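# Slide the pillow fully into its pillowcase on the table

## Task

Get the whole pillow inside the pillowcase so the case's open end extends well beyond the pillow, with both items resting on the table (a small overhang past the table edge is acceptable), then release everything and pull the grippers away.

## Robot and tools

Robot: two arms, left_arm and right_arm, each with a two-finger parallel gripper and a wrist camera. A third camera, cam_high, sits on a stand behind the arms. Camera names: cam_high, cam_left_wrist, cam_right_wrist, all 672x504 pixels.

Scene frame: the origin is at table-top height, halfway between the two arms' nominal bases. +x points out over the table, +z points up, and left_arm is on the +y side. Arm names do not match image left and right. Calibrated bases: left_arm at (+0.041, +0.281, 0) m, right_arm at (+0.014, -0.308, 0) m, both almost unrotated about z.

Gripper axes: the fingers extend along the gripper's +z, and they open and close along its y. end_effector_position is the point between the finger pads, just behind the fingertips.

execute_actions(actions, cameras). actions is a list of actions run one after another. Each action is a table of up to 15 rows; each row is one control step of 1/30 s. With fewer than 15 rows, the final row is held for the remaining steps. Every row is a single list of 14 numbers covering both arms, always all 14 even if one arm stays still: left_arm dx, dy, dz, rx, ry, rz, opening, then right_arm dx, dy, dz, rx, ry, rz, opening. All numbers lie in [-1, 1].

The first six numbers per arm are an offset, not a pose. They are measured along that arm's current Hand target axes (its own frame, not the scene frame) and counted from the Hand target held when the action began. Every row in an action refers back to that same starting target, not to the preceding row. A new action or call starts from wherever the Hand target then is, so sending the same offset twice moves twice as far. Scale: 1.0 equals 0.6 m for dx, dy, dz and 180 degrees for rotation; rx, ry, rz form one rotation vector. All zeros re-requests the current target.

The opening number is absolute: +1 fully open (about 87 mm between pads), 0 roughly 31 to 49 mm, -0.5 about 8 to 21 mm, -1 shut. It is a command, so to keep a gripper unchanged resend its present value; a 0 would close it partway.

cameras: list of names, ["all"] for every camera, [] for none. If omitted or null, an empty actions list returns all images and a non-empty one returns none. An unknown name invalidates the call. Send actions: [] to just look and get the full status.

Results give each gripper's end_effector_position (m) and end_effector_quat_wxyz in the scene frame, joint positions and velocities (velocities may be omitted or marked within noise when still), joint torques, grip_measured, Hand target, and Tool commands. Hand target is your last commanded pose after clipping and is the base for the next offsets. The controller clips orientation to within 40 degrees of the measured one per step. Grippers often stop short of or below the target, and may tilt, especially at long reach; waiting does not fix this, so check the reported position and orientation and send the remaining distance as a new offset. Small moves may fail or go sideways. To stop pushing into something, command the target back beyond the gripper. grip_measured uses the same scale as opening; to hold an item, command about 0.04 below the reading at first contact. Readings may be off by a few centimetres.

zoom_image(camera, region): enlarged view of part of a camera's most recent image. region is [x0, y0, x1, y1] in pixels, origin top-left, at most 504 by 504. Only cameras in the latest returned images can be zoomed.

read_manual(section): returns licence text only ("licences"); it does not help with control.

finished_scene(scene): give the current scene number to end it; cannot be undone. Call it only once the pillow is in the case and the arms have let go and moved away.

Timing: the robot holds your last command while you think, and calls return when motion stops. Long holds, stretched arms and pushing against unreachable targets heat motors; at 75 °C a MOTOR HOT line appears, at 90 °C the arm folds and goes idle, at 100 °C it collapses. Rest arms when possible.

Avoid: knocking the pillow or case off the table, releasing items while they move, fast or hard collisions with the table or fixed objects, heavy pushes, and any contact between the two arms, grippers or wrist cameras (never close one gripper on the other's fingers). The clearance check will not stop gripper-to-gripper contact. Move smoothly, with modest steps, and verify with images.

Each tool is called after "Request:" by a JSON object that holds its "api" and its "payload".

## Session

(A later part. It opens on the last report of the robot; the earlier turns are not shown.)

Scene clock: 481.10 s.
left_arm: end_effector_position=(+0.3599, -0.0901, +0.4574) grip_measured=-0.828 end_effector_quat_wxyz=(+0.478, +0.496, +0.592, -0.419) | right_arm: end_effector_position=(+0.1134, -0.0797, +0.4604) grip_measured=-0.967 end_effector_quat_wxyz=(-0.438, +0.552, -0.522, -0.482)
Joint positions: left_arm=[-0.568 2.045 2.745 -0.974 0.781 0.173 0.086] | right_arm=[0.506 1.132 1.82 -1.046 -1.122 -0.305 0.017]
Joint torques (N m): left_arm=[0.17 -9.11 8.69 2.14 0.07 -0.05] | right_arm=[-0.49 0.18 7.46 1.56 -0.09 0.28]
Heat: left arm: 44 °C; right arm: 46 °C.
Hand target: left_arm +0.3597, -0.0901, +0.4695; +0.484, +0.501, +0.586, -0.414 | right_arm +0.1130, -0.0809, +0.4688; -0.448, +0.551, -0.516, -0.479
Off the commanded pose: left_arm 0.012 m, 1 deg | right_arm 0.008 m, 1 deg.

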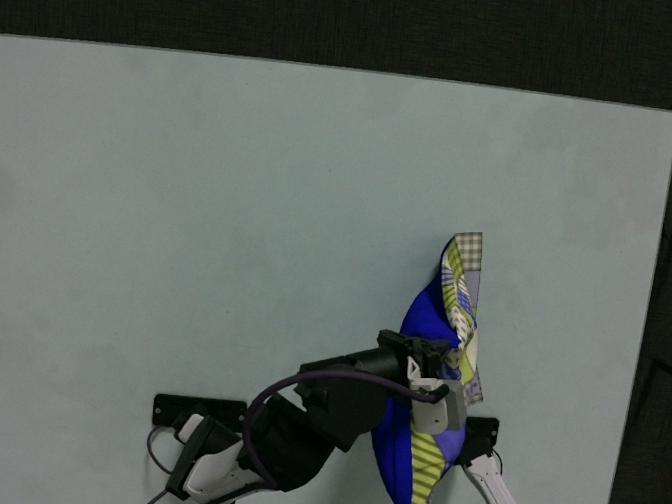

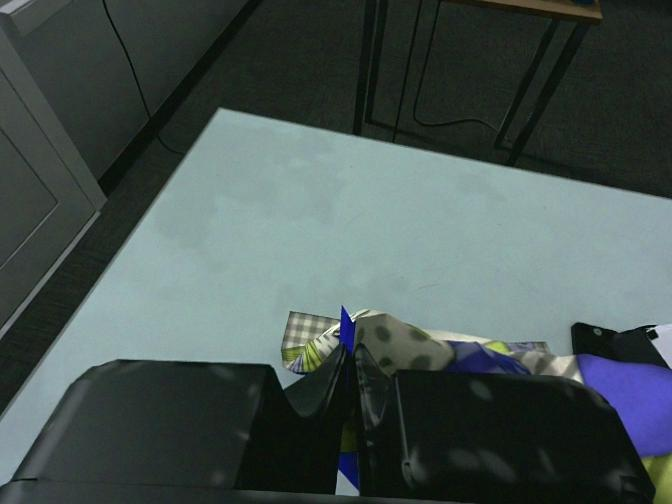

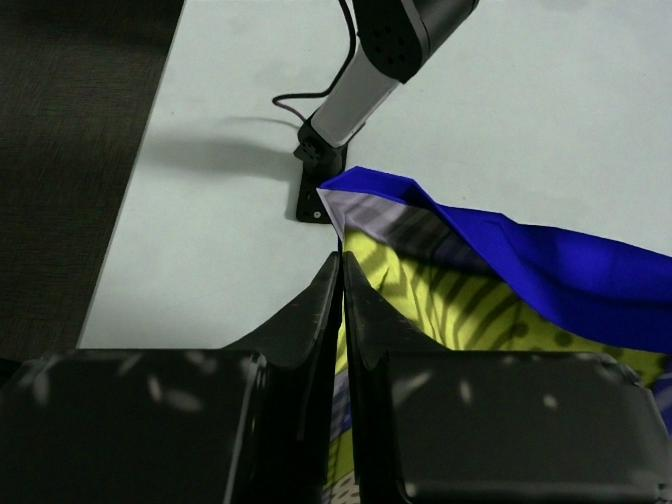

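Request:
{"api": "execute_actions", "payload": {"actions": [[[0.04,0.013,-0.03,-0.009,0.015,-0.002,-1,0.027,-0.009,0.04,0,0.015,0,-1],[0.08,0.026,-0.06,-0.018,0.03,-0.004,-1,0.055,-0.019,0.08,0,0.03,0,-1],[0.1187,0.0397,-0.0908,-0.0272,0.0444,-0.0053,-1,0.082,-0.0282,0.121,0,0.0444,0,-1]],[[0.04,0.016,-0.021,-0.009,0.015,-0.003,-1,0.021,-0.009,0.04,0,0.015,0,-1],[0.08,0.032,-0.043,-0.018,0.03,-0.006,-1,0.042,-0.018,0.08,0,0.03,0,-1],[0.1207,0.0473,-0.064,-0.0263,0.0444,-0.009,-1,0.0625,-0.0277,0.1203,0,0.0444,0,-1]],[[0.045,0.017,-0.007,-0.008,0.015,-0.004,-1,0.023,-0.009,0.04,0,0.015,0,-1],[0.09,0.034,-0.014,-0.016,0.03,-0.008,-1,0.046,-0.018,0.08,0,0.03,0,-1],[0.1357,0.0505,-0.0203,-0.0248,0.0444,-0.0126,-1,0.0687,-0.0265,0.1202,0,0.0444,0,-1]]], "cameras": ["all"]}}

Scene clock: 517.57 s.
left_arm: end_effector_position=(+0.3985, +0.0984, +0.2765) grip_measured=-0.828 end_effector_quat_wxyz=(+0.369, +0.482, +0.752, -0.257) | right_arm: end_effector_position=(+0.1486, +0.0897, +0.2695) grip_measured=-0.967 end_effector_quat_wxyz=(-0.303, +0.639, -0.614, -0.349)
Joint positions: left_arm=[-0.184 1.661 1.811 -1.052 0.709 0.652 0.086] | right_arm=[1.09 1.557 1.614 -0.75 -0.464 -0.305 0.017]
Joint torques (N m): left_arm=[0.42 -9.8 7.08 1.77 0.3 0.08] | right_arm=[0.17 -7.25 9.99 1.83 -0.04 0.03]
Heat: left arm: 44 °C; right arm: 45 °C.
Hand target: left_arm +0.4005, +0.0997, +0.2872; +0.393, +0.487, +0.740, -0.246 | right_arm +0.1509, +0.0951, +0.2869; -0.331, +0.639, -0.598, -0.354
Off the commanded pose: left_arm 0.011 m, 3 deg | right_arm 0.018 m, 4 deg.

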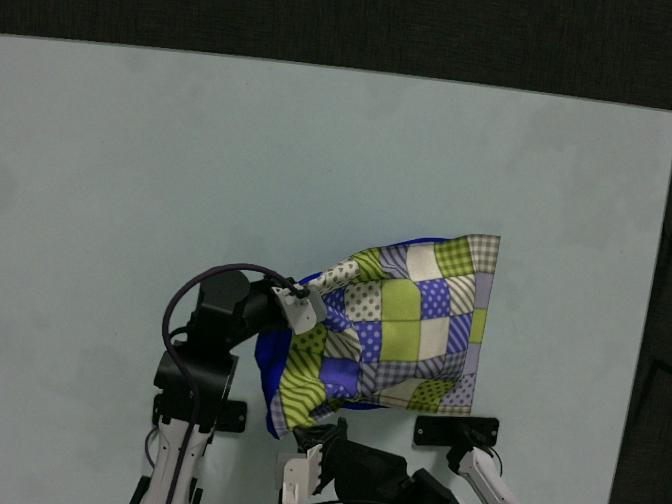

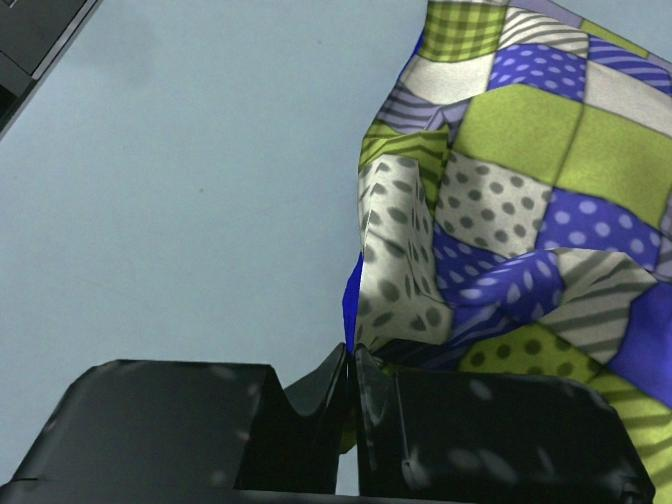

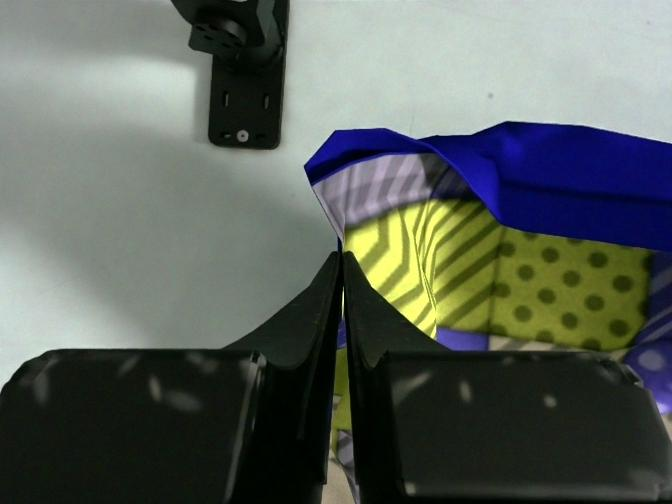

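Request:
{"api": "execute_actions", "payload": {"actions": [[[0.044,0.018,0.011,-0.008,0.015,-0.005,-1,0.027,-0.001,0.036,0,0,0,-1],[0.088,0.035,0.021,-0.015,0.03,-0.011,-1,0.054,-0.002,0.073,0,0,0,-1],[0.1322,0.0528,0.0321,-0.0228,0.0444,-0.0159,-1,0.081,-0.003,0.1094,0,0,0,-1]],[[0.038,0.015,0.025,-0.007,0.015,-0.006,-1,0.033,-0.001,0.034,0,0,0,-1],[0.077,0.03,0.051,-0.014,0.03,-0.012,-1,0.066,-0.001,0.067,0,0,0,-1],[0.1155,0.0448,0.0765,-0.0203,0.0444,-0.0189,-1,0.0982,-0.002,0.1007,0,0,0,-1]],[[0.03,0.01,0.04,-0.006,0.015,-0.007,-1,0.038,0,0.028,0,0,0,-1],[0.06,0.02,0.08,-0.012,0.03,-0.014,-1,0.075,0,0.056,0,0,0,-1],[0.0897,0.03,0.1203,-0.0175,0.0444,-0.0216,-1,0.1125,0,0.084,0,0,0,-1]]], "cameras": ["all"]}}

Scene clock: 545.63 s.
left_arm: end_effector_position=(+0.4509, +0.1746, +0.0368) grip_measured=-0.828 end_effector_quat_wxyz=(+0.245, +0.421, +0.867, -0.111) | right_arm: end_effector_position=(+0.1487, +0.1486, +0.0462) grip_measured=-0.967 end_effector_quat_wxyz=(-0.326, +0.643, -0.595, -0.355)
Joint positions: left_arm=[-0.122 1.922 1.335 -0.553 0.342 0.657 0.086] | right_arm=[1.165 1.865 1 0.241 -0.411 -0.276 0.017]
Joint torques (N m): left_arm=[-0.18 -9.66 8.94 1.26 0.09 -0.06] | right_arm=[0.29 -7.99 7.21 1.75 0.02 0.22]
Heat: left arm: 46 °C; right arm: 44 °C.
Hand target: left_arm +0.4572, +0.1733, +0.0408; +0.253, +0.420, +0.865, -0.103 | right_arm +0.1501, +0.1519, +0.0450; -0.331, +0.639, -0.598, -0.354
Off the commanded pose: left_arm 0.007 m, 1 deg | right_arm 0.004 m, 1 deg.

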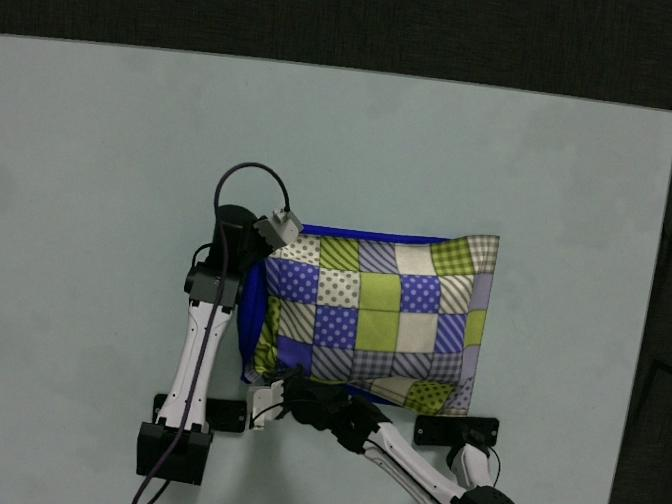

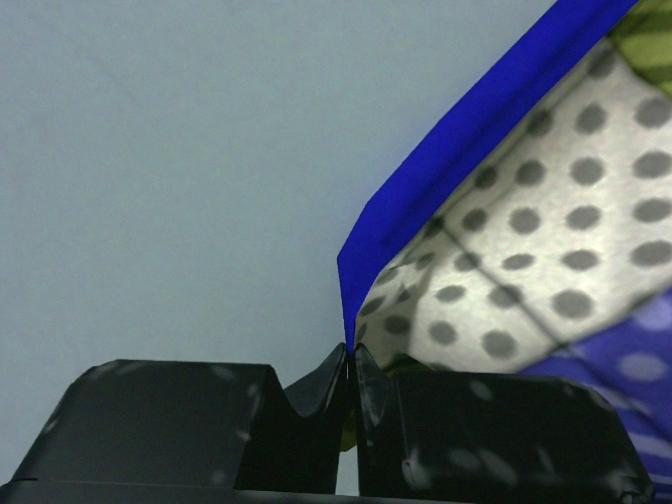

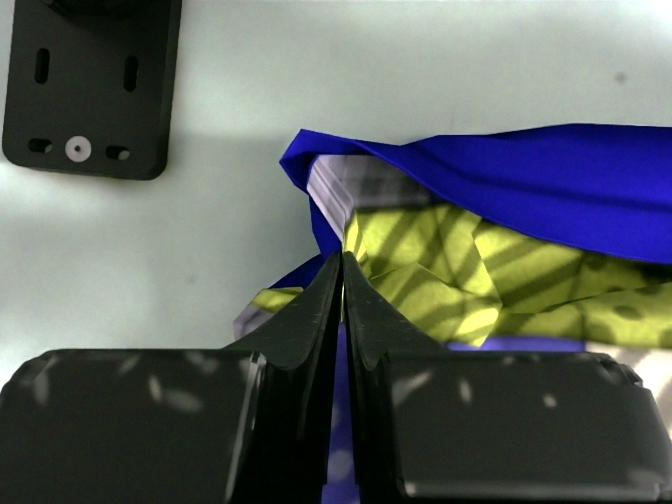

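Request:
{"api": "zoom_image", "payload": {"camera": "cam_high", "region": [220, 200, 520, 440]}}

Scaled by 1.680 from the camera's image (finer frame: 960x720).

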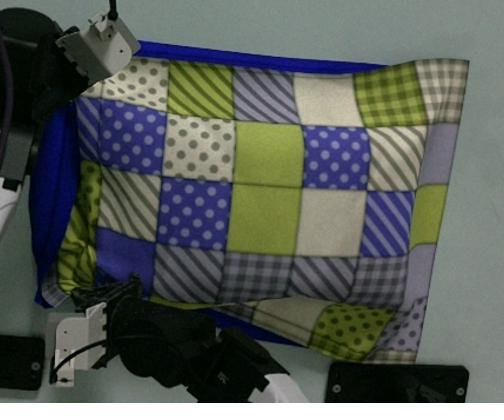

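Request:
{"api": "execute_actions", "payload": {"actions": [[[0.017,0.014,0.002,0,0,0,-1,0.002,-0.001,0.018,0,0,0,-1],[0.034,0.028,0.004,0,0,0,-1,0.004,-0.002,0.036,0,0,0,-1],[0.0507,0.042,0.0057,0,0,0,-1,0.0062,-0.0028,0.053,0,0,0,-1]],[[0,0,0,0,0,0,-0.8,0,0,0,0,0,0,-0.8],[0,0,0,0,0,0,-0.6,0,0,0,0,0,0,-0.6],[0,0,0,0,0,0,-0.4,0,0,0,0,0,0,-0.4],[0,0,0,0,0,0,-0.2,0,0,0,0,0,0,-0.2],[0,0,0,0,0,0,0,0,0,0,0,0,0,0],[0,0,0,0,0,0,0.1,0,0,0,0,0,0,0.1]]], "cameras": ["all"]}}

Scene clock: 570.77 s.
left_arm: end_effector_position=(+0.4643, +0.2081, +0.0310) grip_measured=+0.100 end_effector_quat_wxyz=(+0.259, +0.418, +0.865, -0.100) | right_arm: end_effector_position=(+0.1483, +0.1688, +0.0217) grip_measured=+0.100 end_effector_quat_wxyz=(-0.324, +0.643, -0.598, -0.352)
Joint positions: left_arm=[-0.035 1.94 1.33 -0.522 0.366 0.733 0.55] | right_arm=[1.19 1.982 1.053 0.304 -0.386 -0.26 0.55]
Joint torques (N m): left_arm=[0.21 -8.44 6.68 1.25 0.24 0.07] | right_arm=[0.42 -8.14 9.22 1.74 0.04 0.24]
Heat: left arm: 45 °C; right arm: 44 °C.
Hand target: left_arm +0.4623, +0.2083, +0.0228; +0.253, +0.420, +0.866, -0.103 | right_arm +0.1502, +0.1768, +0.0248; -0.331, +0.639, -0.598, -0.354
Off the commanded pose: left_arm 0.008 m, 1 deg | right_arm 0.009 m, 1 deg.

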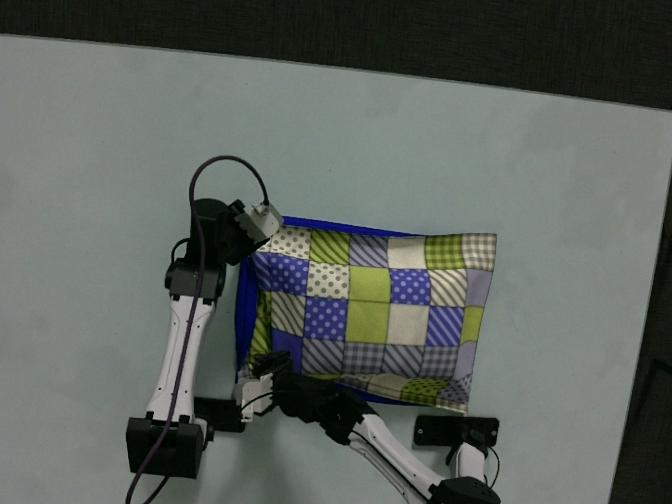

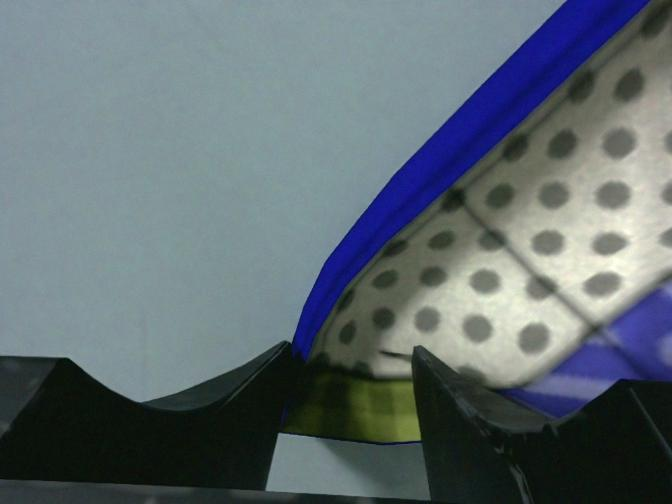

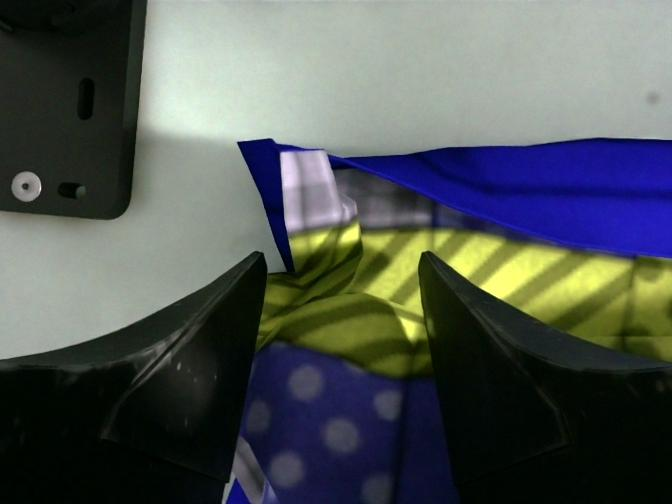

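Request:
{"api": "execute_actions", "payload": {"actions": [[[0,0,-0.045,0,0,0,0.1,0,0,-0.045,0,0,0,0.1],[0,0,-0.09,0,0,0,0.1,0,0,-0.09,0,0,0,0.1],[0,0,-0.133,0,0,0,0.1,0,0,-0.133,0,0,0,0.1]],[[0,0,-0.05,0,0,0,0.1,0,0,-0.05,0,0,0,0.1],[0,0,-0.1,0,0,0,0.1,0,0,-0.1,0,0,0,0.1],[0,0,-0.15,0,0,0,0.1,0,0,-0.15,0,0,0,0.1]]], "cameras": ["all"]}}

Request:
{"api": "zoom_image", "payload": {"camera": "cam_high", "region": [220, 200, 520, 440]}}

Scene clock: 579.40 s.
left_arm: end_effector_position=(+0.3988, +0.2736, +0.1637) grip_measured=+0.100 end_effector_quat_wxyz=(+0.250, +0.418, +0.868, -0.101) | right_arm: end_effector_position=(+0.1588, +0.0333, +0.1075) grip_measured=+0.100 end_effector_quat_wxyz=(-0.324, +0.635, -0.606, -0.352)
Joint positions: left_arm=[0.15 1.661 1.534 -1.096 0.431 0.922 0.55] | right_arm=[0.961 1.388 0.791 -0.096 -0.557 -0.396 0.55]
Joint torques (N m): left_arm=[0.59 -6.31 10.44 0.88 0.36 0.05] | right_arm=[-0.49 -6.35 8.12 1.42 -0.29 -0.01]
Heat: left arm: 46 °C; right arm: 44 °C.
Hand target: left_arm +0.4025, +0.2745, +0.1673; +0.253, +0.420, +0.865, -0.103 | right_arm +0.1595, +0.0332, +0.1149; -0.331, +0.639, -0.598, -0.354
Off the commanded pose: left_arm 0.005 m, 1 deg | right_arm 0.007 m, 1 deg.

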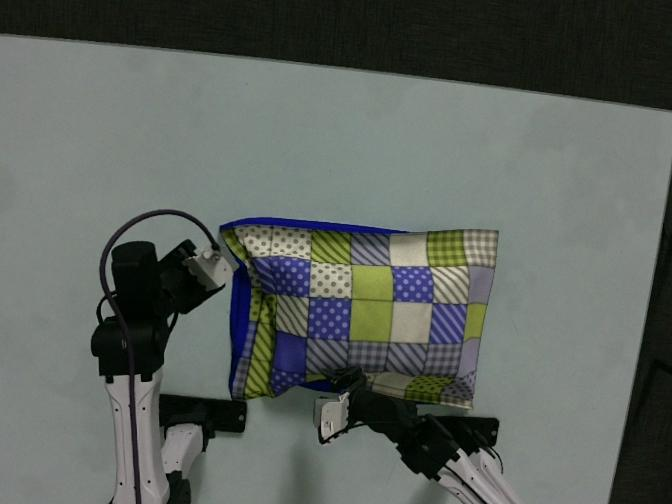

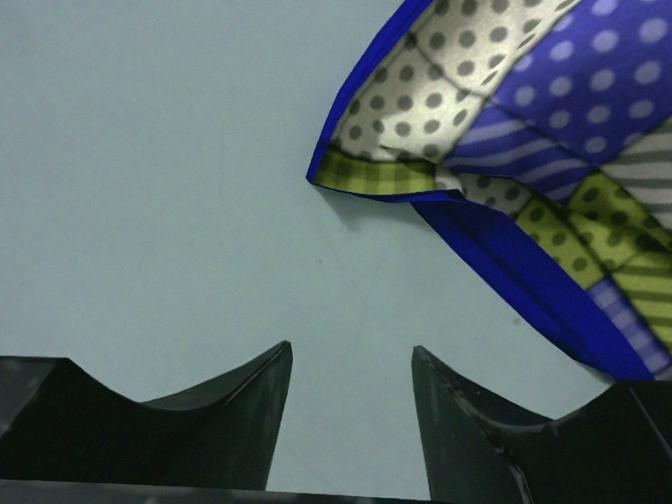

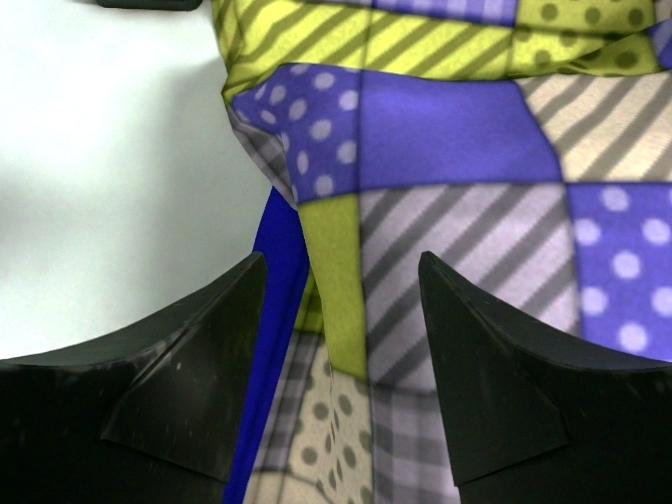

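Scaled by 1.680 from the camera's image (finer frame: 960x720).

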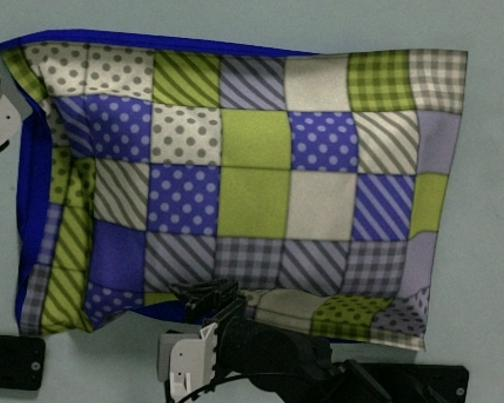

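Request:
{"api": "execute_actions", "payload": {"actions": [[[0,0,-0.06,0,0,0,0.1,-0.02,0,-0.06,0,0,0,0.1],[0,0,-0.12,0,0,0,0.1,-0.04,0,-0.12,0,0,0,0.1],[0,0,-0.17,0,0,0,0.1,-0.06,0,-0.2,0,0,0,0.1]],[[0,0,-0.05,0,0,0,0.1,-0.02,0,-0.06,0,0,0,0.1],[0,0,-0.1,0,0,0,0.1,-0.04,0,-0.12,0,0,0,0.1],[0,0,-0.1,0,0,0,0.1,-0.06,0,-0.18,0,0,0,0.1]]], "cameras": ["cam_high"]}}

Request:
{"api": "zoom_image", "payload": {"camera": "cam_high", "region": [200, 200, 520, 440]}}

Scene clock: 588.50 s.
left_arm: end_effector_position=(+0.3463, +0.3372, +0.3009) grip_measured=+0.100 end_effector_quat_wxyz=(+0.316, +0.394, +0.862, -0.039) | right_arm: end_effector_position=(+0.1687, -0.1205, +0.2931) grip_measured=+0.100 end_effector_quat_wxyz=(-0.348, +0.616, -0.613, -0.352)
Joint positions: left_arm=[0.394 1.566 1.984 -1.548 0.492 1.092 0.55] | right_arm=[0.36 1.15 1.443 -1.346 -0.944 -0.953 0.55]
Joint torques (N m): left_arm=[0.69 -5.29 7.99 1.07 0.37 0.06] | right_arm=[-0.42 -1.39 9.24 0.88 -0.51 0.06]
Heat: left arm: 44 °C; right arm: 44 °C.
Hand target: left_arm +0.3456, +0.3378, +0.3051; +0.253, +0.420, +0.866, -0.103 | right_arm +0.1698, -0.1214, +0.2969; -0.331, +0.639, -0.598, -0.354
Off the commanded pose: left_arm 0.004 m, 11 deg | right_arm 0.004 m, 4 deg.
joint sent to its limit (left arm) — joint 4 (wrist pitch), lower limit. The joint targets are off in orientation, not in position.

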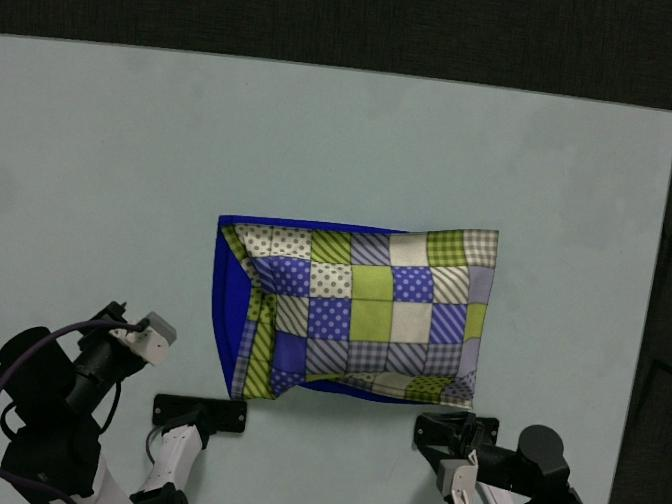

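Scaled by 1.575 from the camera's image (finer frame: 960x720).

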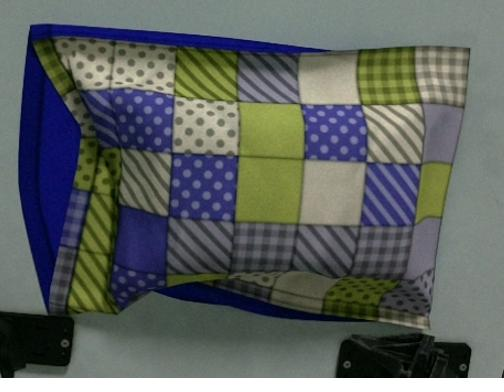

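Request:
{"api": "finished_scene", "payload": {"scene": 1}}

The scene is finished: the task was done.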